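# Assemble the two printed parts to match the sample

## Task

Join the two printed parts so that they match the assembled example on the stand. The robot must not fall over or be left leaning, or the task fails. Nothing may be knocked over or moved out of the work area.

## Robot and tools

ROBOT. A Dexmate Vega. It has a wheeled base with two steerable front wheels and a passive rear caster. On it sits a torso of three links (thigh, shank, chest) that folds in a Z shape, driven by torso_hip_rad, torso_knee_rad and torso_waist_rad. The chest's forward lean equals knee - hip - waist. On the chest are a head with head_pan_rad, head_tilt_rad and head_camera_tilt_rad, and two 7-joint arms. Each arm ends in a two-finger gripper that carries a wrist camera. The robot starts in the stand preset (hip, knee, waist = 0.469, 1.617, 1.048). Other presets: stand_high 0.78, 1.57, 0.44; lean_20 0.52, 1.05, 0.18; lean_45 0.52, 1.05, -0.26; low_lean_45 0, 0, -0.79. Fold both arms before going to low_lean_45. The fold, in arm key order (shoulder pitch, shoulder yaw, upper arm roll, elbow, forearm roll, wrist pitch, wrist yaw): left 1, 0.5, -0.6, -2.5, 0, -0.9, 0; right -1, -0.5, 0.6, -2.5, 0, 0.9, 0. The base footprint is 0.70 m long and its front edge is 0.35 m ahead of the origin.

FRAMES. All positions are in metres in the base frame. Its origin is on the floor at the point the base turns about, 0.185 m behind the front axle. x points forward, y to the left, z up. The odometry frame is the base frame as it was at the start. A hand point lies between the fingers, 0.033 m back from the closed tips. The fingers extend along the hand's z axis and close along its y axis. The camera side faces -x. At long reach the printed hand position can be off.

TOOL move. One call is one action. Allowed combinations: base and/or joints, optionally with speeds or min_time_s; or target alone, optionally with min_time_s. A call with no action just reports the state and all images.
- base: an object with exactly one key. Each is an offset from where the base now is. translate_m: metres, forward positive, -2 to 2. strafe_m: metres, left positive, -2 to 2. rotate_rad: radians, counter-clockwise positive, -3.2 to 3.2. Before moving in a new direction the front wheels first steer, which takes up to about 1.1 s.
- joints: an object of absolute targets in radians, keyed by joint name. Only the joints you name are moved. Ranges: torso_hip_rad 0 to 1.57; torso_knee_rad 0 to 3.141; torso_waist_rad -1.57 to 1.57; left_shoulder_pitch_rad ±3.041 (positive swings down); left_shoulder_yaw_rad -0.423 to 1.523; left_upper_arm_roll_rad ±3.041; left_elbow_rad -3.041 to 0.214 (0 straight, negative bends); left_forearm_roll_rad ±3.041; left_wrist_pitch_rad ±1.366 (positive tips down); left_wrist_yaw_rad -1.348 to 1.087; left_gripper_rad 0 (shut) to 0.785. The right arm mirrors this: right_shoulder_pitch_rad and right_wrist_pitch_rad go down when NEGATIVE; right_shoulder_yaw_rad -1.523 to 0.423; right_wrist_yaw_rad -1.087 to 1.348. head_pan_rad ±2.792 (positive left); head_tilt_rad ±1.483; head_camera_tilt_rad -1.483 to 1.378 (positive looks down). Joint speeds are slow: arms 0.32 rad/s, torso 0.27 rad/s. Torso joints named together arrive at the same moment. With the gripper at angle a, the pads at the hand point stand about 0.24 x a - 0.002 m apart. The gripper angle does not show whether anything is held.
- target: an absolute pose for one hand in the base frame. side is "left" or "right"; x, y, z are in m (-3 to 3). pitch_deg runs -30 to 95, where 90 means fingers pointing down and 0 means level. heading_deg runs -360 to 360, where 0 means fingers forward and positive is counter-clockwise. roll_deg is optional (default 0). line_only true demands a straight-line path. Without a straight path the arm may take a wide arc. A single target plays at most 9.9 s; after a "short (part of ...)" status, send it again.
- speeds: caps for this action only. translate_m and strafe_m 0.04 to 0.3 m/s; rotate_rad 0.1 to 0.6 rad/s.
- min_time_s: 0.1 to 8 s, the shortest duration allowed for arm and head motions.
- cameras: a list drawn from head_camera (896x560), left_wrist_camera, right_wrist_camera (both 672x420), or "all".

OTHER TOOLS. wait {seconds 0 to 10, cameras}: lets the scene run and returns the state. zoom_image {camera, region [x0, y0, x1, y1] in pixels, at most 504 by 504}: enlarges part of that camera's latest image. read_manual {section "licences"}: licence texts only. finished_scene {scene 1}: ends the scene for good. The assembly must hold on its own after that.

RESULTS. The move line reads "done" or the worst status. base_status and joint_status can read done, off_target, contact_stop (an arm pushed near its full torque for about 0.6 s; the whole arm group stops with it), contact_stop_at_<key>, time_out, not_followed, limit_stop_at_motor_heat or unfinished. Hand statuses are reached (within 10 mm and 2 degrees), short, or refused with a reason. "joint command not followed" and "pose unreachable" mean a self-collision check held the arm. The state also reports base_odometry, turned_by_wheels and turned_by_imu (rad since the last result), base_tilt in degrees, joint positions and torques, motor temperatures, on_its_own, and a pictures line giving the image order. If a call is refused, the later move, wait and finished_scene calls in that same reply are skipped.

AVOID. Tipping the robot: nothing prevents it and a fall is final. Letting the arms strike or squeeze each other, grippers included. Knocking objects out of the work area, dropping parts, or letting go while they still move. Driving into furniture: the base keeps pushing. After a straight drive, turned_by_imu above 0.03 rad hints at contact. Torque faults, which pause the arm for 10 s. Motors reaching 80 °C, from long stretched holds or pushing. After any stop, move the arm off whatever stopped it.

Each tool is called after "Request:" as name(argument=value, ...) on one line, values as JSON.

## Session

Request:
move(cameras=["all"])

Scene clock: 0.00 s.
Joint torques (N m): no reading
Motor temperatures (°C): left_arm=[36 38 42 42 45 49 48] | right_arm=[39 39 43 40 41 42 44]
base_odometry: x=+0.000 y=+0.000 heading=+0.000
turned_by_wheels: +0.000
turned_by_imu: +0.000
base_tilt: forward=-0.1 right=-0.1
base_status: not commanded
joint_positions: torso_hip_rad=+0.469 torso_knee_rad=+1.617 torso_waist_rad=+1.048 left_shoulder_pitch_rad=+2.197 left_shoulder_yaw_rad=+0.018 left_upper_arm_roll_rad=-0.007 left_elbow_rad=-1.085 left_forearm_roll_rad=-0.011 left_wrist_pitch_rad=-0.498 left_wrist_yaw_rad=+0.014 left_gripper_rad=+0.005 right_shoulder_pitch_rad=-2.195 right_shoulder_yaw_rad=+0.009 right_upper_arm_roll_rad=-0.004 right_elbow_rad=-1.105 right_forearm_roll_rad=-0.020 right_wrist_pitch_rad=+0.514 right_wrist_yaw_rad=-0.019 right_gripper_rad=+0.005 head_pan_rad=+0.000 head_tilt_rad=+0.000 head_camera_tilt_rad=+0.000
joint_status: not commanded
chest: x=-0.0112 y=+0.0000 z=+1.4155 quat_wxyz=(+0.999, +0.000, +0.050, +0.000) (m; base frame)
left_hand: x=+0.1699 y=+0.2483 z=+0.6208 quat_wxyz=(+0.416, -0.002, +0.909, +0.014) pitch_deg=+40.9 heading_deg=+2.0 roll_deg=+1.8 back=up (m; base frame)
right_hand: x=+0.1850 y=-0.2251 z=+0.6324 quat_wxyz=(+0.432, -0.002, +0.902, -0.004) pitch_deg=+38.8 heading_deg=-0.4 roll_deg=-0.7 back=up (m; base frame)
pictures: head_camera, left_wrist_camera, right_wrist_camera

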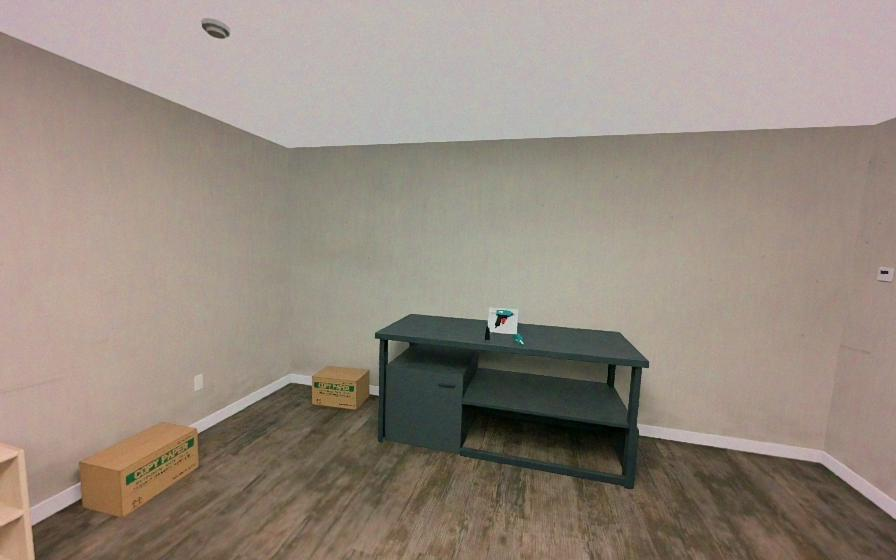

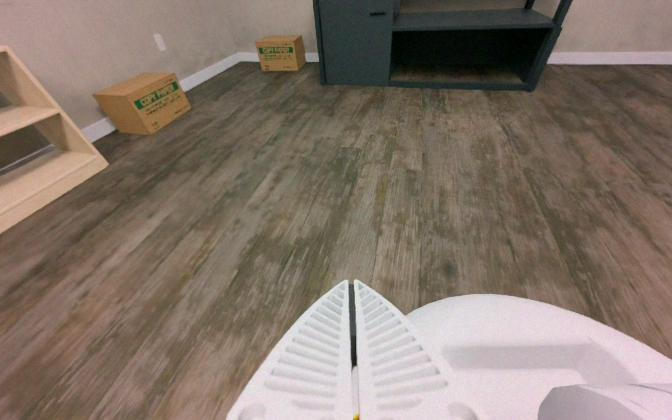

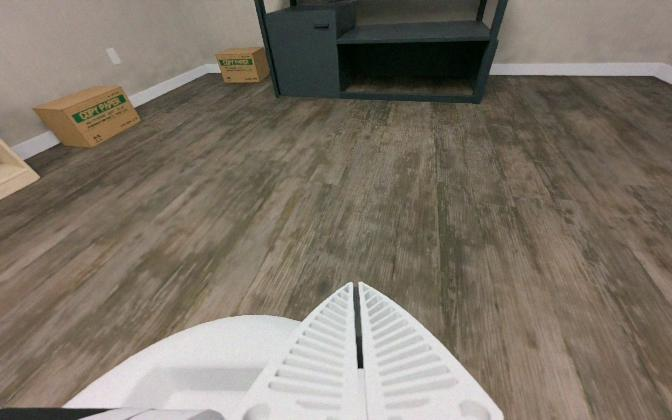

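Request:
zoom_image(camera="head_camera", region=[440, 280, 580, 370])

Request:
zoom_image(camera="head_camera", region=[360, 280, 680, 500])

Scaled by 3.600 from the camera's 896x560 image, which has a finer 960x600 frame.

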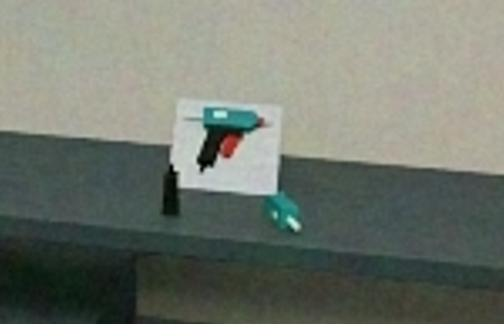

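Scaled by 1.575 from the camera's 896x560 image, which has a finer 960x600 frame.

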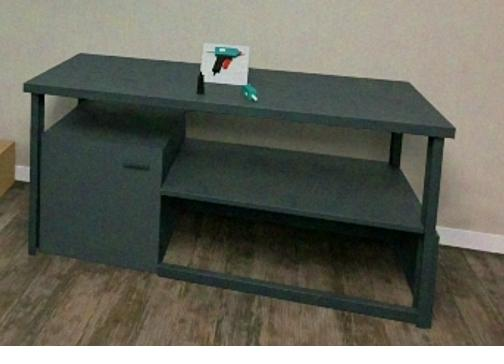

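Request:
move(base={"rotate_rad": -0.15}, joints={"head_camera_tilt_rad": 0.35}, cameras=[])

Request:
move(base={"translate_m": 1.0}, cameras=["head_camera"])

Scene clock: 2.40 s.
Joint torques (N m): left_arm=[8.47 -0.59 0.58 -0.96 -0.02 -0.8 0] | right_arm=[-2.22 2.16 -0.84 -0.43 0.03 1.72 0.36]
move: done
base_odometry: x=+0.000 y=+0.000 heading=-0.149
turned_by_wheels: -0.149
turned_by_imu: -0.146
base_tilt: forward=-0.1 right=-0.1
base_status: done
joint_positions: torso_hip_rad=+0.469 torso_knee_rad=+1.617 torso_waist_rad=+1.048 left_shoulder_pitch_rad=+2.197 left_shoulder_yaw_rad=+0.018 left_upper_arm_roll_rad=-0.007 left_elbow_rad=-1.085 left_forearm_roll_rad=-0.011 left_wrist_pitch_rad=-0.498 left_wrist_yaw_rad=+0.014 left_gripper_rad=+0.005 right_shoulder_pitch_rad=-2.195 right_shoulder_yaw_rad=+0.009 right_upper_arm_roll_rad=-0.004 right_elbow_rad=-1.105 right_forearm_roll_rad=-0.020 right_wrist_pitch_rad=+0.514 right_wrist_yaw_rad=-0.019 right_gripper_rad=+0.005 head_pan_rad=+0.000 head_tilt_rad=+0.000 head_camera_tilt_rad=+0.349
joint_status: all done
chest: x=-0.0112 y=+0.0000 z=+1.4155 quat_wxyz=(+0.999, +0.000, +0.050, +0.000) (m; base frame)
left_hand: x=+0.1699 y=+0.2483 z=+0.6208 quat_wxyz=(+0.416, -0.002, +0.909, +0.014) pitch_deg=+40.9 heading_deg=+2.0 roll_deg=+1.8 back=up (m; base frame)
right_hand: x=+0.1850 y=-0.2251 z=+0.6324 quat_wxyz=(+0.432, -0.002, +0.902, -0.004) pitch_deg=+38.8 heading_deg=-0.4 roll_deg=-0.7 back=up (m; base frame)
pictures: none
No camera images: "cameras" was empty.

Scene clock: 7.67 s.
Joint torques (N m): left_arm=[7.47 -1.31 0.43 -0.08 0 -1.88 0.04] | right_arm=[-2.96 3.45 -0.41 -0.9 -0.24 1.09 -0.25]
move: done
base_odometry: x=+0.989 y=-0.149 heading=-0.150
turned_by_wheels: -0.001
turned_by_imu: +0.000
base_tilt: forward=-0.1 right=-0.1
base_status: done
joint_positions: torso_hip_rad=+0.469 torso_knee_rad=+1.617 torso_waist_rad=+1.048 left_shoulder_pitch_rad=+2.197 left_shoulder_yaw_rad=+0.018 left_upper_arm_roll_rad=-0.007 left_elbow_rad=-1.085 left_forearm_roll_rad=-0.011 left_wrist_pitch_rad=-0.498 left_wrist_yaw_rad=+0.014 left_gripper_rad=+0.005 right_shoulder_pitch_rad=-2.195 right_shoulder_yaw_rad=+0.009 right_upper_arm_roll_rad=-0.004 right_elbow_rad=-1.105 right_forearm_roll_rad=-0.020 right_wrist_pitch_rad=+0.514 right_wrist_yaw_rad=-0.019 right_gripper_rad=+0.005 head_pan_rad=+0.000 head_tilt_rad=+0.000 head_camera_tilt_rad=+0.349
joint_status: not commanded
chest: x=-0.0111 y=+0.0000 z=+1.4155 quat_wxyz=(+0.999, +0.000, +0.050, +0.000) (m; base frame)
left_hand: x=+0.1699 y=+0.2483 z=+0.6208 quat_wxyz=(+0.416, -0.002, +0.909, +0.014) pitch_deg=+40.9 heading_deg=+2.0 roll_deg=+1.8 back=up (m; base frame)
right_hand: x=+0.1850 y=-0.2251 z=+0.6324 quat_wxyz=(+0.432, -0.002, +0.902, -0.004) pitch_deg=+38.8 heading_deg=-0.4 roll_deg=-0.7 back=up (m; base frame)
pictures: head_camera
camera_calibration:
head_camera: T_world_to_cam=[[0.0195121, -0.998734, 0.0463556, -0.0418569], [-0.441825, -0.050205, -0.895695, 1.34495], [0.896889, -0.00300421, -0.442246, 0.685928], [0, 0, 0, 1]] pos_world=[-0.0201513, 0.02778, 1.50995]

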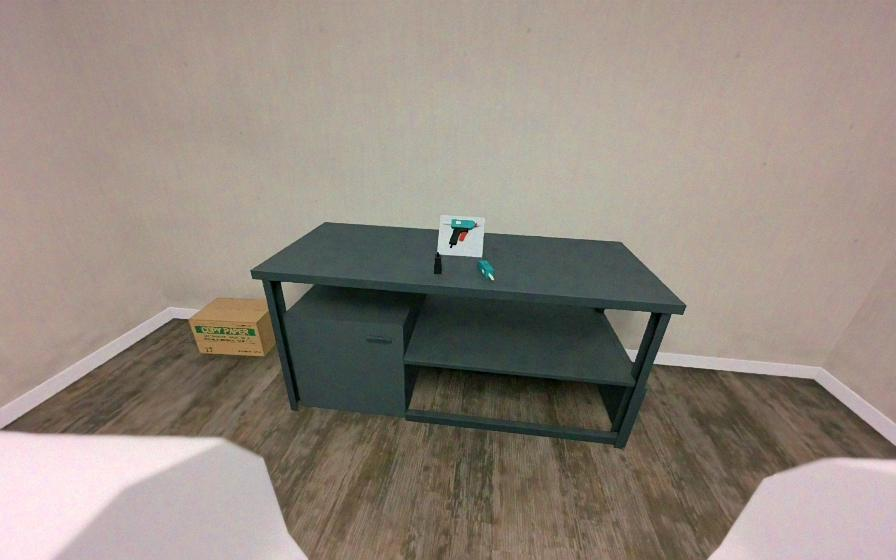

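Request:
zoom_image(camera="head_camera", region=[400, 200, 530, 300])

Scaled by 3.877 from the camera's 896x560 image, which has a finer 960x600 frame.

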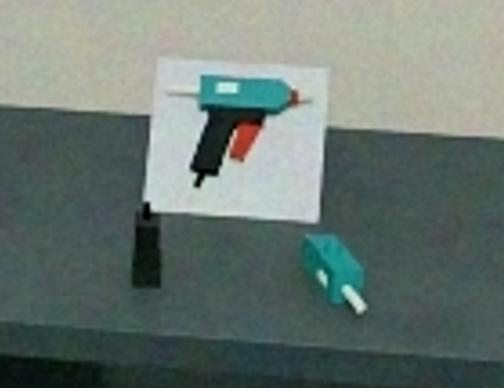

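Request:
move(target={"side": "left", "x": 0.40, "y": 0.27, "z": 0.95, "pitch_deg": 45, "heading_deg": 0}, cameras=[])

Request:
move(target={"side": "right", "x": 0.40, "y": -0.27, "z": 0.95, "pitch_deg": 45, "heading_deg": 0}, cameras=[])

Scene clock: 19.53 s.
Joint torques (N m): left_arm=[-5.81 1.89 -4.44 -7.22 0.11 -1.29 -0.58] | right_arm=[-6.71 2.12 1.79 -2.17 0.06 1 -0.39]
move: done
base_odometry: x=+0.989 y=-0.149 heading=-0.150
turned_by_wheels: +0.000
turned_by_imu: +0.000
base_tilt: forward=-0.1 right=-0.2
base_status: not commanded
joint_positions: torso_hip_rad=+0.469 torso_knee_rad=+1.617 torso_waist_rad=+1.048 left_shoulder_pitch_rad=+2.014 left_shoulder_yaw_rad=+0.080 left_upper_arm_roll_rad=-0.158 left_elbow_rad=-2.647 left_forearm_roll_rad=-0.162 left_wrist_pitch_rad=+1.326 left_wrist_yaw_rad=-0.015 left_gripper_rad=+0.005 right_shoulder_pitch_rad=-2.195 right_shoulder_yaw_rad=+0.009 right_upper_arm_roll_rad=-0.004 right_elbow_rad=-1.105 right_forearm_roll_rad=-0.020 right_wrist_pitch_rad=+0.514 right_wrist_yaw_rad=-0.019 right_gripper_rad=+0.005 head_pan_rad=+0.000 head_tilt_rad=+0.000 head_camera_tilt_rad=+0.349
joint_status: not commanded
chest: x=-0.0111 y=+0.0000 z=+1.4155 quat_wxyz=(+0.999, +0.000, +0.050, +0.000) (m; base frame)
left_hand: x=+0.3995 y=+0.2699 z=+0.9490 quat_wxyz=(+0.383, +0.000, +0.924, +0.000) pitch_deg=+45.0 heading_deg=+0.0 roll_deg=+0.0 back=up (m; base frame)
left_hand_status: reached (straight line, planned for 6.6 s): 1 mm and 0.0 deg off.
right_hand: x=+0.1850 y=-0.2251 z=+0.6324 quat_wxyz=(+0.432, -0.002, +0.902, -0.004) pitch_deg=+38.8 heading_deg=-0.4 roll_deg=-0.7 back=up (m; base frame)
pictures: none
No camera images: "cameras" was empty.

Scene clock: 27.70 s.
Joint torques (N m): left_arm=[-5.54 4.47 -3.57 -6.48 -0.14 -2.33 -0.33] | right_arm=[8.42 0.43 3.74 -6.98 0.27 1.04 -0.02]
move: done
base_odometry: x=+0.989 y=-0.149 heading=-0.150
turned_by_wheels: +0.000
turned_by_imu: +0.000
base_tilt: forward=-0.1 right=-0.1
base_status: not commanded
joint_positions: torso_hip_rad=+0.469 torso_knee_rad=+1.617 torso_waist_rad=+1.048 left_shoulder_pitch_rad=+2.010 left_shoulder_yaw_rad=+0.080 left_upper_arm_roll_rad=-0.158 left_elbow_rad=-2.649 left_forearm_roll_rad=-0.162 left_wrist_pitch_rad=+1.331 left_wrist_yaw_rad=-0.015 left_gripper_rad=+0.005 right_shoulder_pitch_rad=-2.011 right_shoulder_yaw_rad=-0.061 right_upper_arm_roll_rad=+0.147 right_elbow_rad=-2.649 right_forearm_roll_rad=+0.097 right_wrist_pitch_rad=-1.329 right_wrist_yaw_rad=+0.064 right_gripper_rad=+0.005 head_pan_rad=+0.000 head_tilt_rad=+0.000 head_camera_tilt_rad=+0.349
joint_status: not commanded
chest: x=-0.0111 y=+0.0000 z=+1.4155 quat_wxyz=(+0.999, +0.000, +0.050, +0.000) (m; base frame)
left_hand: x=+0.3999 y=+0.2699 z=+0.9499 quat_wxyz=(+0.383, +0.000, +0.924, +0.000) pitch_deg=+45.0 heading_deg=+0.0 roll_deg=+0.0 back=up (m; base frame)
right_hand: x=+0.3995 y=-0.2698 z=+0.9490 quat_wxyz=(+0.383, +0.000, +0.924, +0.000) pitch_deg=+45.0 heading_deg=+0.0 roll_deg=+0.0 back=up (m; base frame)
right_hand_status: reached (straight line, planned for 6.6 s): 1 mm and 0.0 deg off.
pictures: none
No camera images: "cameras" was empty.

Request:
move(base={"rotate_rad": -0.076}, cameras=[])

Request:
move(base={"translate_m": 0.66}, joints={"head_camera_tilt_rad": 0.7}, cameras=["all"])

Scene clock: 29.23 s.
Joint torques (N m): left_arm=[-6.28 5.52 -4.61 -6.52 -0.03 -1.11 -0.41] | right_arm=[6.38 -1.11 4.85 -7.55 0.09 0.33 0.71]
move: done
base_odometry: x=+0.989 y=-0.149 heading=-0.225
turned_by_wheels: -0.076
turned_by_imu: -0.075
base_tilt: forward=-0.1 right=-0.1
base_status: done
joint_positions: torso_hip_rad=+0.469 torso_knee_rad=+1.617 torso_waist_rad=+1.048 left_shoulder_pitch_rad=+2.010 left_shoulder_yaw_rad=+0.080 left_upper_arm_roll_rad=-0.158 left_elbow_rad=-2.649 left_forearm_roll_rad=-0.162 left_wrist_pitch_rad=+1.331 left_wrist_yaw_rad=-0.015 left_gripper_rad=+0.005 right_shoulder_pitch_rad=-2.008 right_shoulder_yaw_rad=-0.062 right_upper_arm_roll_rad=+0.148 right_elbow_rad=-2.651 right_forearm_roll_rad=+0.097 right_wrist_pitch_rad=-1.334 right_wrist_yaw_rad=+0.064 right_gripper_rad=+0.005 head_pan_rad=+0.000 head_tilt_rad=+0.000 head_camera_tilt_rad=+0.349
joint_status: not commanded
chest: x=-0.0111 y=+0.0000 z=+1.4155 quat_wxyz=(+0.999, +0.000, +0.050, +0.000) (m; base frame)
left_hand: x=+0.3999 y=+0.2699 z=+0.9499 quat_wxyz=(+0.383, +0.000, +0.924, +0.000) pitch_deg=+45.0 heading_deg=+0.0 roll_deg=+0.0 back=up (m; base frame)
right_hand: x=+0.3999 y=-0.2699 z=+0.9499 quat_wxyz=(+0.383, +0.000, +0.924, +0.000) pitch_deg=+45.0 heading_deg=+0.0 roll_deg=+0.0 back=up (m; base frame)
pictures: none
No camera images: "cameras" was empty.

Scene clock: 33.37 s.
Joint torques (N m): left_arm=[-3.78 4.15 -4.1 -5.09 0 -0.8 -0.29] | right_arm=[6.89 -0.42 3.95 -4.92 0.31 0.64 0.44]
move: done
base_odometry: x=+1.632 y=-0.297 heading=-0.226
turned_by_wheels: -0.001
turned_by_imu: +0.000
base_tilt: forward=-0.1 right=-0.2
base_status: done
joint_positions: torso_hip_rad=+0.469 torso_knee_rad=+1.617 torso_waist_rad=+1.048 left_shoulder_pitch_rad=+2.010 left_shoulder_yaw_rad=+0.080 left_upper_arm_roll_rad=-0.158 left_elbow_rad=-2.649 left_forearm_roll_rad=-0.162 left_wrist_pitch_rad=+1.331 left_wrist_yaw_rad=-0.015 left_gripper_rad=+0.005 right_shoulder_pitch_rad=-2.008 right_shoulder_yaw_rad=-0.062 right_upper_arm_roll_rad=+0.148 right_elbow_rad=-2.651 right_forearm_roll_rad=+0.097 right_wrist_pitch_rad=-1.334 right_wrist_yaw_rad=+0.064 right_gripper_rad=+0.005 head_pan_rad=+0.000 head_tilt_rad=+0.000 head_camera_tilt_rad=+0.699
joint_status: all done
chest: x=-0.0111 y=+0.0000 z=+1.4155 quat_wxyz=(+0.999, +0.000, +0.050, +0.000) (m; base frame)
left_hand: x=+0.3999 y=+0.2699 z=+0.9499 quat_wxyz=(+0.383, +0.000, +0.924, +0.000) pitch_deg=+45.0 heading_deg=+0.0 roll_deg=+0.0 back=up (m; base frame)
right_hand: x=+0.3999 y=-0.2699 z=+0.9499 quat_wxyz=(+0.383, +0.000, +0.924, +0.000) pitch_deg=+45.0 heading_deg=+0.0 roll_deg=+0.0 back=up (m; base frame)
pictures: head_camera, left_wrist_camera, right_wrist_camera
camera_calibration:
head_camera: T_world_to_cam=[[0.0342224, -0.998734, 0.0368578, -0.0266288], [-0.722117, -0.050206, -0.689946, 1.01807], [0.690923, -0.00300402, -0.722922, 1.08592], [0, 0, 0, 1]] pos_world=[-0.0142158, 0.02778, 1.48843]
left_wrist_camera: T_world_to_cam=[[-0.00456002, -0.999661, -0.0256273, 0.29937], [-0.736547, 0.0206915, -0.67607, 1.00141], [0.676371, 0.0157928, -0.736392, 0.567174], [0, 0, 0, 1]] pos_world=[0.355329, 0.269591, 1.10236]
right_wrist_camera: T_world_to_cam=[[-0.0232758, -0.998079, -0.0574183, -0.197307], [-0.736908, 0.0559408, -0.673674, 1.0171], [0.675592, 0.0266317, -0.736794, 0.577753], [0, 0, 0, 1]] pos_world=[0.354589, -0.269212, 1.09955]

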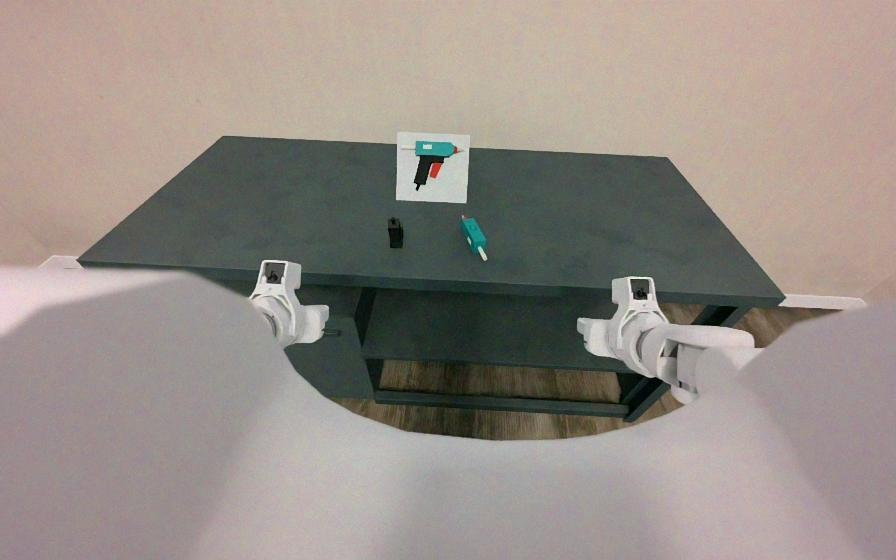

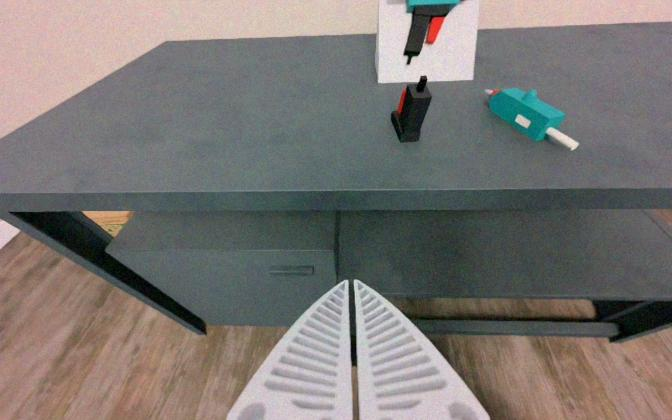

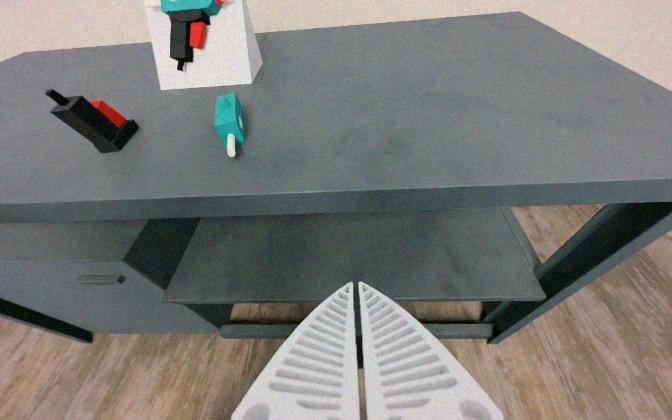

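Request:
zoom_image(camera="left_wrist_camera", region=[360, 0, 620, 190])

Request:
zoom_image(camera="right_wrist_camera", region=[20, 0, 290, 190])

Request:
zoom_image(camera="head_camera", region=[360, 120, 520, 280])

Scaled by 1.938 from the camera's 672x420 image, which has a finer 960x600 frame.

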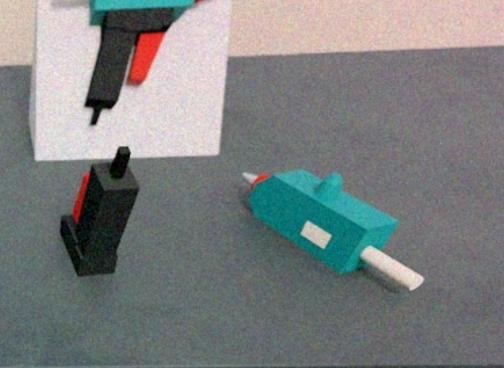

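Scaled by 1.867 from the camera's 672x420 image, which has a finer 960x600 frame.

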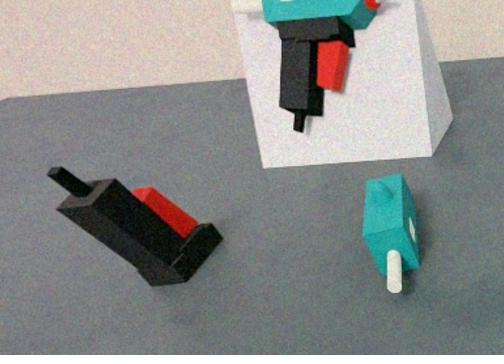

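Scaled by 3.150 from the camera's 896x560 image, which has a finer 960x600 frame.

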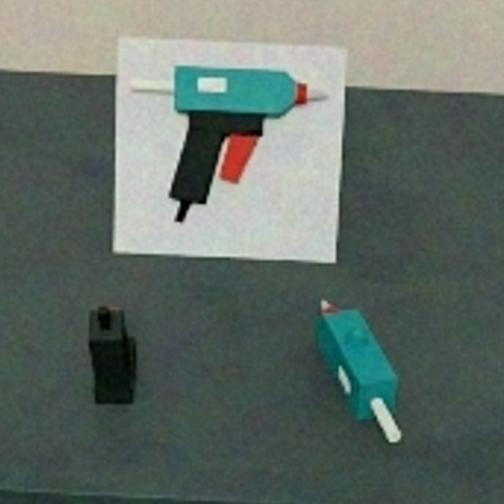

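Request:
move(target={"side": "left", "x": 0.53, "y": 0.16, "z": 1.06, "pitch_deg": 72, "heading_deg": 0}, cameras=[])

Request:
move(target={"side": "right", "x": 0.53, "y": -0.10, "z": 1.06, "pitch_deg": 60, "heading_deg": 20}, cameras=["all"])

Scene clock: 42.93 s.
Joint torques (N m): left_arm=[-23.61 0.51 -7.1 2.95 -0.28 0.61 -0.56] | right_arm=[6.79 -1.39 4.39 -4.98 -0.03 1.14 0.49]
move: done
base_odometry: x=+1.632 y=-0.297 heading=-0.226
turned_by_wheels: +0.000
turned_by_imu: +0.000
base_tilt: forward=-0.1 right=-0.2
base_status: not commanded
joint_positions: torso_hip_rad=+0.469 torso_knee_rad=+1.617 torso_waist_rad=+1.048 left_shoulder_pitch_rad=+0.085 left_shoulder_yaw_rad=+0.941 left_upper_arm_roll_rad=+1.458 left_elbow_rad=-1.896 left_forearm_roll_rad=+0.493 left_wrist_pitch_rad=-0.584 left_wrist_yaw_rad=-1.344 left_gripper_rad=+0.005 right_shoulder_pitch_rad=-2.008 right_shoulder_yaw_rad=-0.062 right_upper_arm_roll_rad=+0.148 right_elbow_rad=-2.651 right_forearm_roll_rad=+0.097 right_wrist_pitch_rad=-1.334 right_wrist_yaw_rad=+0.064 right_gripper_rad=+0.005 head_pan_rad=+0.000 head_tilt_rad=+0.000 head_camera_tilt_rad=+0.699
joint_status: not commanded
chest: x=-0.0111 y=+0.0000 z=+1.4155 quat_wxyz=(+0.999, +0.000, +0.050, +0.000) (m; base frame)
left_hand: x=+0.5290 y=+0.1557 z=+1.0594 quat_wxyz=(+0.005, +0.988, +0.001, +0.156) pitch_deg=+72.1 heading_deg=-1.8 roll_deg=-1.8 back=down (m; base frame)
left_hand_status: reached (checked arc [no straight line was possible; over the whole arc the hand travels 1.15 m to end 0.20 m from its start, up to 0.41 m off the straight line; left_shoulder_pitch_rad turns most, 1.93 rad; on the way or at its end the hand turns up to 180 deg from its attitude at the start], planned for 6.4 s): 4 mm and 0.6 deg off.
right_hand: x=+0.3999 y=-0.2699 z=+0.9499 quat_wxyz=(+0.383, +0.000, +0.924, +0.000) pitch_deg=+45.0 heading_deg=+0.0 roll_deg=+0.0 back=up (m; base frame)
pictures: none
No camera images: "cameras" was empty.

Scene clock: 54.37 s.
Joint torques (N m): left_arm=[-19.89 3.08 -7.06 2.9 -0.17 0.4 -0.41] | right_arm=[16.7 -0.8 5.74 0.44 0.14 0.34 -0.33]
move: short
base_odometry: x=+1.632 y=-0.297 heading=-0.226
turned_by_wheels: +0.000
turned_by_imu: +0.000
base_tilt: forward=-0.1 right=-0.1
base_status: not commanded
joint_positions: torso_hip_rad=+0.469 torso_knee_rad=+1.617 torso_waist_rad=+1.048 left_shoulder_pitch_rad=+0.080 left_shoulder_yaw_rad=+0.943 left_upper_arm_roll_rad=+1.463 left_elbow_rad=-1.894 left_forearm_roll_rad=+0.495 left_wrist_pitch_rad=-0.590 left_wrist_yaw_rad=-1.348 left_gripper_rad=+0.005 right_shoulder_pitch_rad=-0.463 right_shoulder_yaw_rad=-1.220 right_upper_arm_roll_rad=-1.249 right_elbow_rad=-2.336 right_forearm_roll_rad=+2.107 right_wrist_pitch_rad=-0.575 right_wrist_yaw_rad=-1.087 right_gripper_rad=+0.005 head_pan_rad=+0.000 head_tilt_rad=+0.000 head_camera_tilt_rad=+0.699
joint_status: not commanded
chest: x=-0.0111 y=+0.0000 z=+1.4155 quat_wxyz=(+0.999, +0.000, +0.050, +0.000) (m; base frame)
left_hand: x=+0.5300 y=+0.1597 z=+1.0600 quat_wxyz=(+0.000, +0.988, +0.000, +0.156) pitch_deg=+72.0 heading_deg=-0.1 roll_deg=-0.1 back=down (m; base frame)
right_hand: x=+0.4935 y=-0.1474 z=+1.0289 quat_wxyz=(+0.292, -0.121, +0.948, +0.033) pitch_deg=+55.8 heading_deg=+13.7 roll_deg=-0.8 back=up (m; base frame)
right_hand_status: short (part of a straight line of 10.9 s, the rest not played, planned for 9.9 s): 67 mm and 7.0 deg off.
pictures: head_camera, left_wrist_camera, right_wrist_camera
camera_calibration:
head_camera: T_world_to_cam=[[0.0342224, -0.998734, 0.0368578, -0.0266288], [-0.722117, -0.050206, -0.689946, 1.01807], [0.690923, -0.00300402, -0.722922, 1.08592], [0, 0, 0, 1]] pos_world=[-0.0142158, 0.02778, 1.48843]
left_wrist_camera: T_world_to_cam=[[0.0251848, 0.999648, -0.00832594, -0.160756], [0.936845, -0.0206946, 0.349133, -0.793032], [0.348838, -0.016593, -0.937036, 0.953487], [0, 0, 0, 1]] pos_world=[0.414383, 0.160109, 1.16899]
right_wrist_camera: T_world_to_cam=[[0.215694, -0.975467, -0.0440429, -0.196616], [-0.83614, -0.161214, -0.52429, 0.995723], [0.504327, 0.149912, -0.8504, 0.789056], [0, 0, 0, 1]] pos_world=[0.47703, -0.149557, 1.1844]

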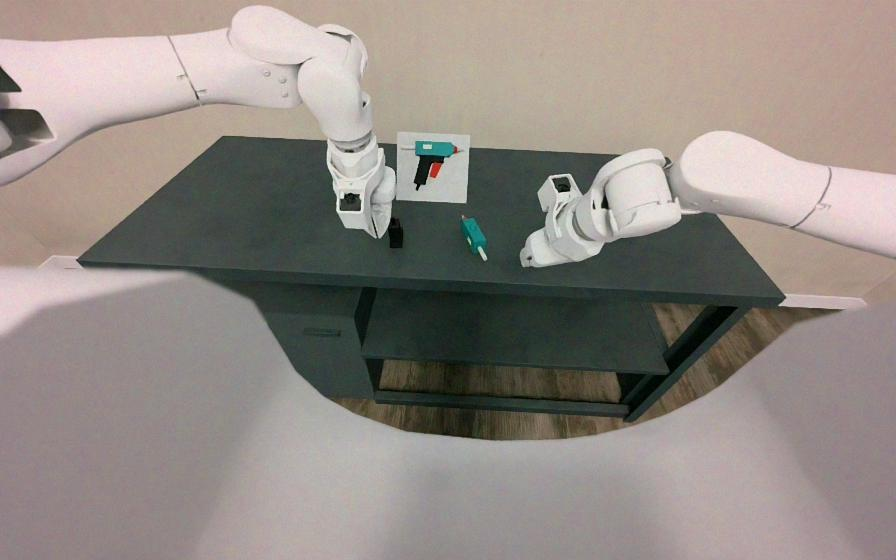

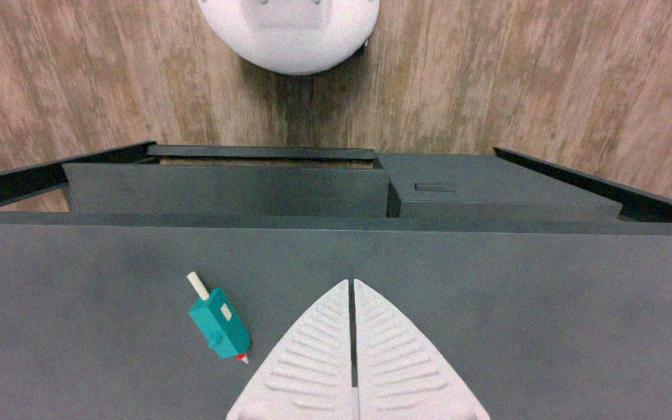

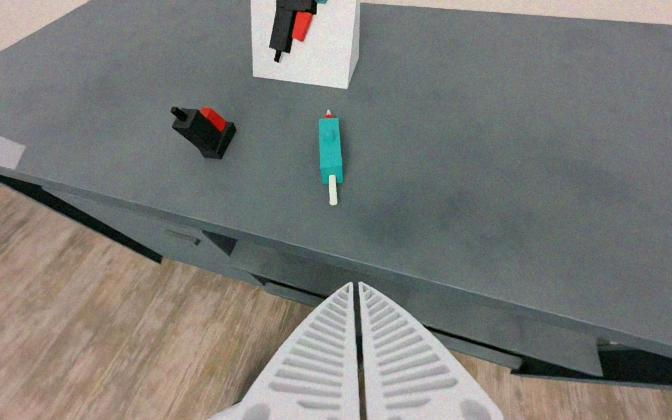

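Request:
zoom_image(camera="right_wrist_camera", region=[150, 0, 370, 220])

Request:
zoom_image(camera="left_wrist_camera", region=[160, 250, 300, 390])

Scaled by 2.291 from the camera's 672x420 image, which has a finer 960x600 frame.

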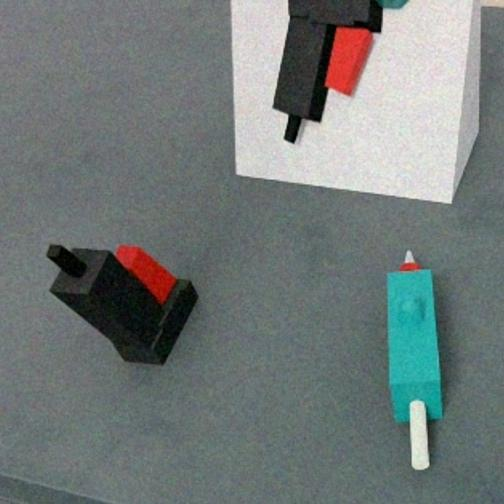

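Scaled by 3.600 from the camera's 672x420 image, which has a finer 960x600 frame.

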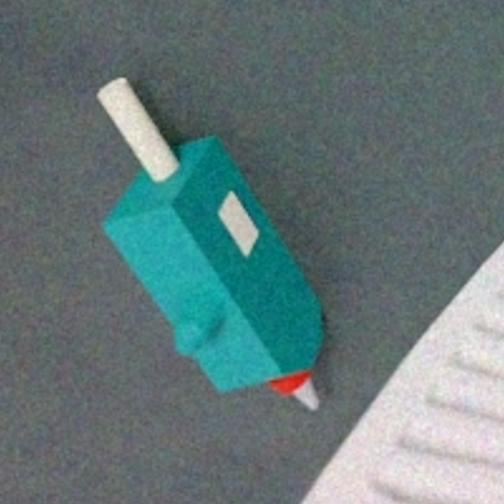

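Request:
move(joints={"left_gripper_rad": 0.28, "head_camera_tilt_rad": 0.6}, cameras=[])

Request:
move(target={"side": "left", "x": 0.69, "y": 0.153, "z": 1.05, "pitch_deg": 90, "heading_deg": 0}, cameras=["all"])

Scene clock: 58.70 s.
Joint torques (N m): left_arm=[-23.47 2.36 -6.46 2.81 -0.5 -0.27 -0.4] | right_arm=[17.39 0.12 7.87 1 -0.09 0.92 -0.44]
move: done
base_odometry: x=+1.632 y=-0.297 heading=-0.226
turned_by_wheels: +0.000
turned_by_imu: +0.000
base_tilt: forward=+0.0 right=-0.1
base_status: not commanded
joint_positions: torso_hip_rad=+0.469 torso_knee_rad=+1.617 torso_waist_rad=+1.048 left_shoulder_pitch_rad=+0.080 left_shoulder_yaw_rad=+0.943 left_upper_arm_roll_rad=+1.463 left_elbow_rad=-1.894 left_forearm_roll_rad=+0.495 left_wrist_pitch_rad=-0.590 left_wrist_yaw_rad=-1.348 left_gripper_rad=+0.280 right_shoulder_pitch_rad=-0.458 right_shoulder_yaw_rad=-1.219 right_upper_arm_roll_rad=-1.254 right_elbow_rad=-2.335 right_forearm_roll_rad=+2.108 right_wrist_pitch_rad=-0.575 right_wrist_yaw_rad=-1.087 right_gripper_rad=+0.005 head_pan_rad=+0.000 head_tilt_rad=+0.000 head_camera_tilt_rad=+0.601
joint_status: all done
chest: x=-0.0111 y=+0.0000 z=+1.4155 quat_wxyz=(+0.999, +0.000, +0.050, +0.000) (m; base frame)
left_hand: x=+0.5300 y=+0.1597 z=+1.0600 quat_wxyz=(+0.000, +0.988, +0.000, +0.156) pitch_deg=+72.0 heading_deg=-0.1 roll_deg=-0.1 back=down (m; base frame)
right_hand: x=+0.4938 y=-0.1471 z=+1.0292 quat_wxyz=(+0.292, -0.121, +0.948, +0.033) pitch_deg=+55.8 heading_deg=+13.7 roll_deg=-0.8 back=up (m; base frame)
pictures: none
No camera images: "cameras" was empty.

Scene clock: 59.00 s.
Joint torques (N m): left_arm=[-21.88 4.57 -6.34 2.27 -0.28 1.01 -0.4] | right_arm=[17.03 -0.09 6.86 0.81 0.66 0.15 -0.32]
move: refused
base_odometry: x=+1.632 y=-0.297 heading=-0.226
turned_by_wheels: +0.000
turned_by_imu: +0.000
base_tilt: forward=+0.0 right=-0.1
base_status: not commanded
joint_positions: torso_hip_rad=+0.469 torso_knee_rad=+1.617 torso_waist_rad=+1.048 left_shoulder_pitch_rad=+0.080 left_shoulder_yaw_rad=+0.943 left_upper_arm_roll_rad=+1.463 left_elbow_rad=-1.894 left_forearm_roll_rad=+0.495 left_wrist_pitch_rad=-0.590 left_wrist_yaw_rad=-1.348 left_gripper_rad=+0.280 right_shoulder_pitch_rad=-0.458 right_shoulder_yaw_rad=-1.219 right_upper_arm_roll_rad=-1.254 right_elbow_rad=-2.335 right_forearm_roll_rad=+2.108 right_wrist_pitch_rad=-0.575 right_wrist_yaw_rad=-1.087 right_gripper_rad=+0.005 head_pan_rad=+0.000 head_tilt_rad=+0.000 head_camera_tilt_rad=+0.601
joint_status: not commanded
chest: x=-0.0111 y=+0.0000 z=+1.4155 quat_wxyz=(+0.999, +0.000, +0.050, +0.000) (m; base frame)
left_hand: x=+0.5300 y=+0.1597 z=+1.0600 quat_wxyz=(+0.000, +0.988, +0.000, +0.156) pitch_deg=+72.0 heading_deg=-0.1 roll_deg=-0.1 back=down (m; base frame)
left_hand_status: refused: no posture of the arm gets there (left_wrist_pitch_rad at its limit): the closest leaves the hand 3.7 cm and 22 deg from the pose. Nothing moved. At pitch 60 a posture exists at this place; the way there is not checked.
right_hand: x=+0.4938 y=-0.1471 z=+1.0292 quat_wxyz=(+0.292, -0.121, +0.948, +0.033) pitch_deg=+55.8 heading_deg=+13.7 roll_deg=-0.8 back=up (m; base frame)
pictures: head_camera, left_wrist_camera, right_wrist_camera
camera_calibration:
head_camera: T_world_to_cam=[[0.0304194, -0.998734, 0.0400535, -0.0316609], [-0.650539, -0.0502055, -0.757812, 1.12421], [0.758863, -0.00300418, -0.651243, 0.985025], [0, 0, 0, 1]] pos_world=[-0.0151931, 0.02778, 1.4947]
left_wrist_camera: T_world_to_cam=[[0.0251848, 0.999648, -0.00832594, -0.160756], [0.936845, -0.0206946, 0.349133, -0.793032], [0.348838, -0.016593, -0.937036, 0.953487], [0, 0, 0, 1]] pos_world=[0.414383, 0.160109, 1.16899]
right_wrist_camera: T_world_to_cam=[[0.216377, -0.975334, -0.0436331, -0.19728], [-0.8363, -0.162101, -0.52376, 0.995615], [0.503769, 0.14982, -0.850747, 0.789828], [0, 0, 0, 1]] pos_world=[0.47743, -0.149356, 1.1848]

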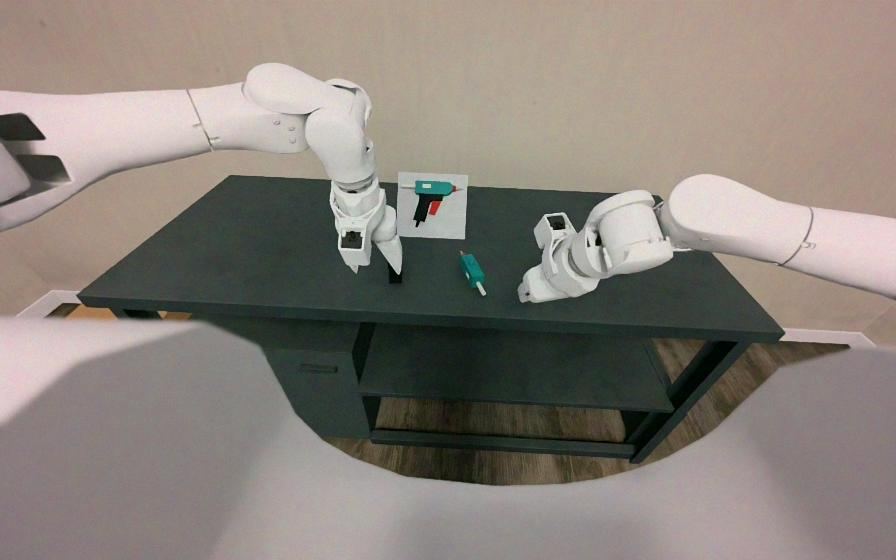

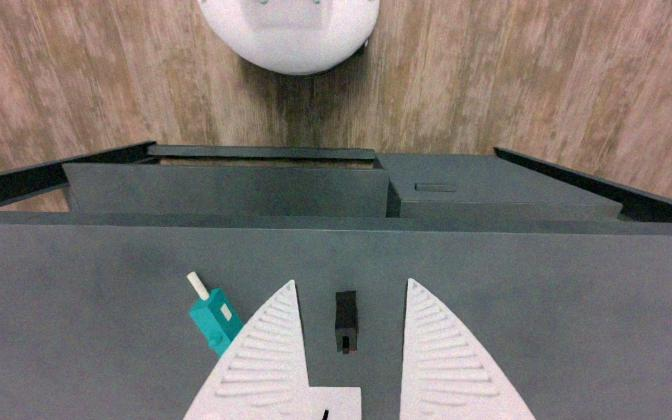

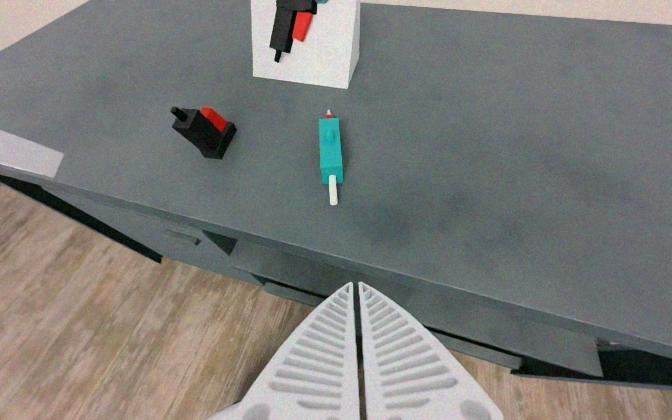

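Request:
move(base={"strafe_m": 0.12}, cameras=[])

Request:
move(base={"translate_m": 0.13}, joints={"right_gripper_rad": 0.28}, cameras=[])

Request:
move(target={"side": "right", "x": 0.50, "y": 0.03, "z": 1.07, "pitch_deg": 60, "heading_deg": 0}, cameras=["all"])

Scene clock: 63.33 s.
Joint torques (N m): left_arm=[-21.78 -0.15 -8.11 1.38 -0.4 0.27 -0.33] | right_arm=[19.19 -0.53 5.59 0.38 -0.01 1.14 -0.2]
move: done
base_odometry: x=+1.659 y=-0.179 heading=-0.229
turned_by_wheels: -0.002
turned_by_imu: -0.004
base_tilt: forward=-0.1 right=-0.2
base_status: done
joint_positions: torso_hip_rad=+0.469 torso_knee_rad=+1.617 torso_waist_rad=+1.048 left_shoulder_pitch_rad=+0.080 left_shoulder_yaw_rad=+0.943 left_upper_arm_roll_rad=+1.463 left_elbow_rad=-1.894 left_forearm_roll_rad=+0.495 left_wrist_pitch_rad=-0.590 left_wrist_yaw_rad=-1.348 left_gripper_rad=+0.280 right_shoulder_pitch_rad=-0.458 right_shoulder_yaw_rad=-1.219 right_upper_arm_roll_rad=-1.254 right_elbow_rad=-2.335 right_forearm_roll_rad=+2.108 right_wrist_pitch_rad=-0.575 right_wrist_yaw_rad=-1.087 right_gripper_rad=+0.005 head_pan_rad=+0.000 head_tilt_rad=+0.000 head_camera_tilt_rad=+0.601
joint_status: not commanded
chest: x=-0.0112 y=+0.0000 z=+1.4155 quat_wxyz=(+0.999, +0.000, +0.050, +0.000) (m; base frame)
left_hand: x=+0.5300 y=+0.1598 z=+1.0601 quat_wxyz=(+0.000, +0.988, +0.000, +0.156) pitch_deg=+72.0 heading_deg=-0.1 roll_deg=-0.1 back=down (m; base frame)
right_hand: x=+0.4938 y=-0.1471 z=+1.0293 quat_wxyz=(+0.292, -0.121, +0.948, +0.033) pitch_deg=+55.8 heading_deg=+13.7 roll_deg=-0.9 back=up (m; base frame)
pictures: none
No camera images: "cameras" was empty.

Scene clock: 66.20 s.
Joint torques (N m): left_arm=[-21.15 1.45 -8.38 2.5 -0.2 -0.22 -0.38] | right_arm=[17.54 0.26 8.12 0.49 -0.12 0.37 -0.07]
move: done
base_odometry: x=+1.786 y=-0.209 heading=-0.229
turned_by_wheels: +0.000
turned_by_imu: +0.001
base_tilt: forward=-0.1 right=-0.1
base_status: done
joint_positions: torso_hip_rad=+0.469 torso_knee_rad=+1.617 torso_waist_rad=+1.048 left_shoulder_pitch_rad=+0.080 left_shoulder_yaw_rad=+0.943 left_upper_arm_roll_rad=+1.463 left_elbow_rad=-1.894 left_forearm_roll_rad=+0.495 left_wrist_pitch_rad=-0.590 left_wrist_yaw_rad=-1.348 left_gripper_rad=+0.280 right_shoulder_pitch_rad=-0.458 right_shoulder_yaw_rad=-1.219 right_upper_arm_roll_rad=-1.254 right_elbow_rad=-2.335 right_forearm_roll_rad=+2.108 right_wrist_pitch_rad=-0.575 right_wrist_yaw_rad=-1.087 right_gripper_rad=+0.280 head_pan_rad=+0.000 head_tilt_rad=+0.000 head_camera_tilt_rad=+0.601
joint_status: all done
chest: x=-0.0111 y=+0.0000 z=+1.4155 quat_wxyz=(+0.999, +0.000, +0.050, +0.000) (m; base frame)
left_hand: x=+0.5300 y=+0.1598 z=+1.0600 quat_wxyz=(+0.000, +0.988, +0.000, +0.156) pitch_deg=+72.0 heading_deg=-0.1 roll_deg=-0.1 back=down (m; base frame)
right_hand: x=+0.4938 y=-0.1471 z=+1.0292 quat_wxyz=(+0.292, -0.121, +0.948, +0.033) pitch_deg=+55.8 heading_deg=+13.7 roll_deg=-0.8 back=up (m; base frame)
pictures: none
No camera images: "cameras" was empty.

Scene clock: 66.50 s.
Joint torques (N m): left_arm=[-23.59 2.27 -6.81 0.95 -0.1 0.43 -0.41] | right_arm=[17.53 -1.54 5.96 0.73 0.07 0.26 -0.52]
move: refused
base_odometry: x=+1.786 y=-0.209 heading=-0.229
turned_by_wheels: +0.000
turned_by_imu: +0.000
base_tilt: forward=-0.1 right=-0.1
base_status: not commanded
joint_positions: torso_hip_rad=+0.469 torso_knee_rad=+1.617 torso_waist_rad=+1.048 left_shoulder_pitch_rad=+0.080 left_shoulder_yaw_rad=+0.943 left_upper_arm_roll_rad=+1.463 left_elbow_rad=-1.894 left_forearm_roll_rad=+0.495 left_wrist_pitch_rad=-0.590 left_wrist_yaw_rad=-1.348 left_gripper_rad=+0.280 right_shoulder_pitch_rad=-0.458 right_shoulder_yaw_rad=-1.219 right_upper_arm_roll_rad=-1.254 right_elbow_rad=-2.335 right_forearm_roll_rad=+2.108 right_wrist_pitch_rad=-0.575 right_wrist_yaw_rad=-1.087 right_gripper_rad=+0.280 head_pan_rad=+0.000 head_tilt_rad=+0.000 head_camera_tilt_rad=+0.601
joint_status: not commanded
chest: x=-0.0111 y=+0.0000 z=+1.4155 quat_wxyz=(+0.999, +0.000, +0.050, +0.000) (m; base frame)
left_hand: x=+0.5300 y=+0.1598 z=+1.0600 quat_wxyz=(+0.000, +0.988, +0.000, +0.156) pitch_deg=+72.0 heading_deg=-0.1 roll_deg=-0.1 back=down (m; base frame)
right_hand: x=+0.4938 y=-0.1471 z=+1.0292 quat_wxyz=(+0.292, -0.121, +0.948, +0.033) pitch_deg=+55.8 heading_deg=+13.7 roll_deg=-0.8 back=up (m; base frame)
right_hand_status: refused: the best posture that gets there brings the right finger within 0.2 cm of the left finger (limit 2.6). Nothing moved.
pictures: head_camera, left_wrist_camera, right_wrist_camera
camera_calibration:
head_camera: T_world_to_cam=[[0.0304194, -0.998734, 0.0400535, -0.031664], [-0.650539, -0.0502055, -0.757812, 1.12428], [0.758863, -0.00300418, -0.651243, 0.984949], [0, 0, 0, 1]] pos_world=[-0.0150931, 0.02778, 1.4947]
left_wrist_camera: T_world_to_cam=[[0.0251497, 0.99965, -0.00823234, -0.160854], [0.936845, -0.0206945, 0.349131, -0.793123], [0.348839, -0.016493, -0.937038, 0.953438], [0, 0, 0, 1]] pos_world=[0.414483, 0.160109, 1.16899]
right_wrist_camera: T_world_to_cam=[[0.216377, -0.975334, -0.0436331, -0.197187], [-0.8363, -0.162101, -0.52376, 0.995579], [0.503769, 0.14982, -0.850747, 0.789728], [0, 0, 0, 1]] pos_world=[0.47743, -0.149256, 1.1847]

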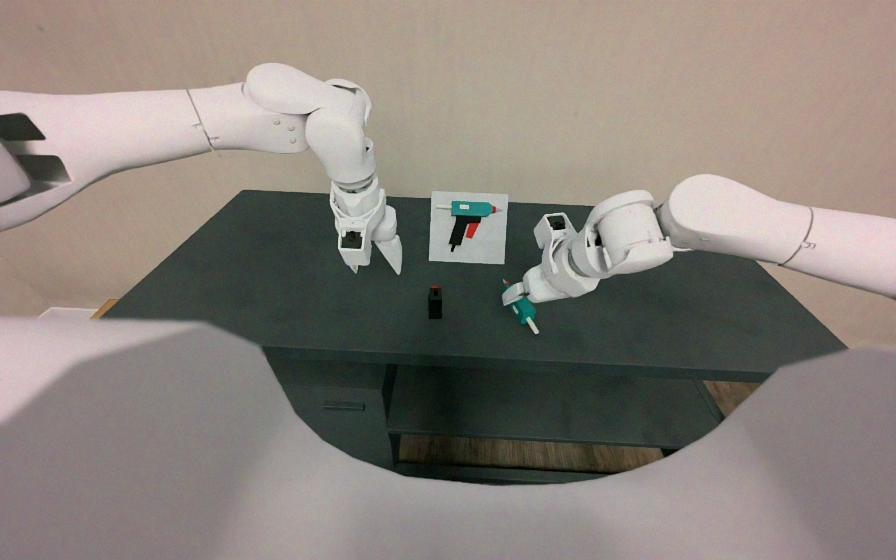

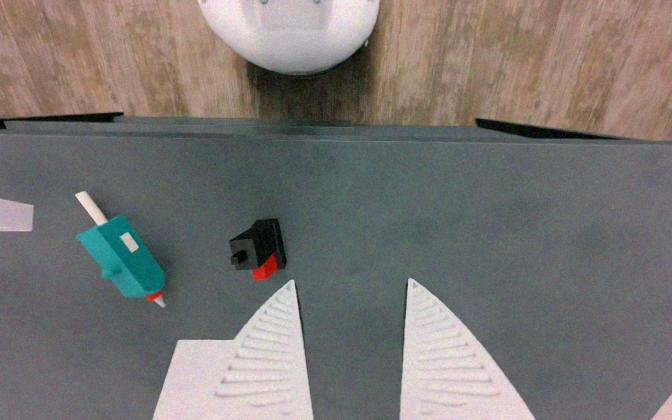

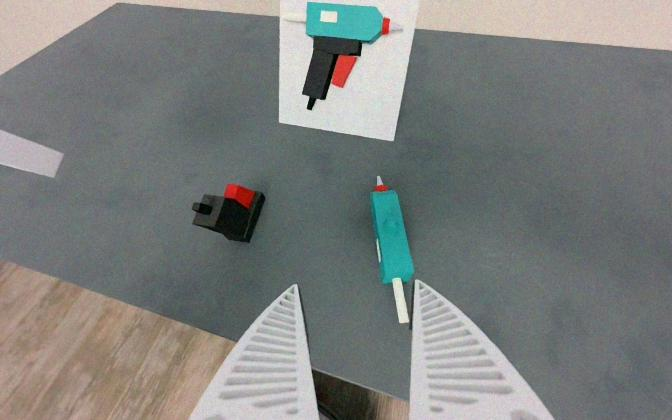

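Request:
zoom_image(camera="right_wrist_camera", region=[180, 160, 440, 340])

Request:
zoom_image(camera="left_wrist_camera", region=[60, 170, 310, 320])

Request:
zoom_image(camera="right_wrist_camera", region=[270, 0, 430, 140])

Scaled by 1.938 from the camera's 672x420 image, which has a finer 960x600 frame.

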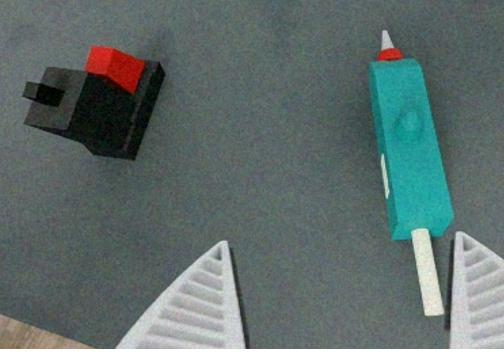

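Scaled by 2.016 from the camera's 672x420 image, which has a finer 960x600 frame.

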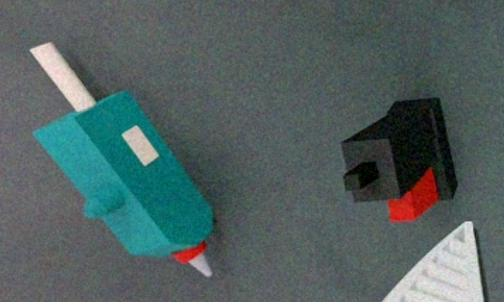

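Scaled by 3.150 from the camera's 672x420 image, which has a finer 960x600 frame.

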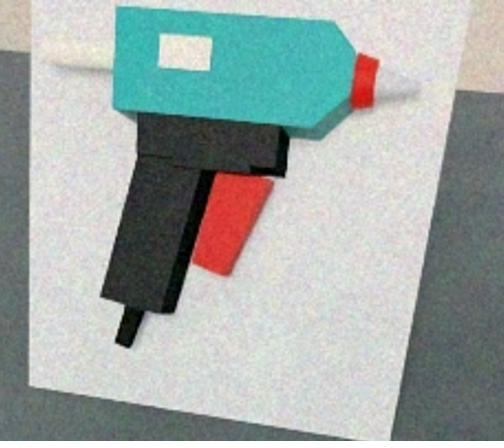

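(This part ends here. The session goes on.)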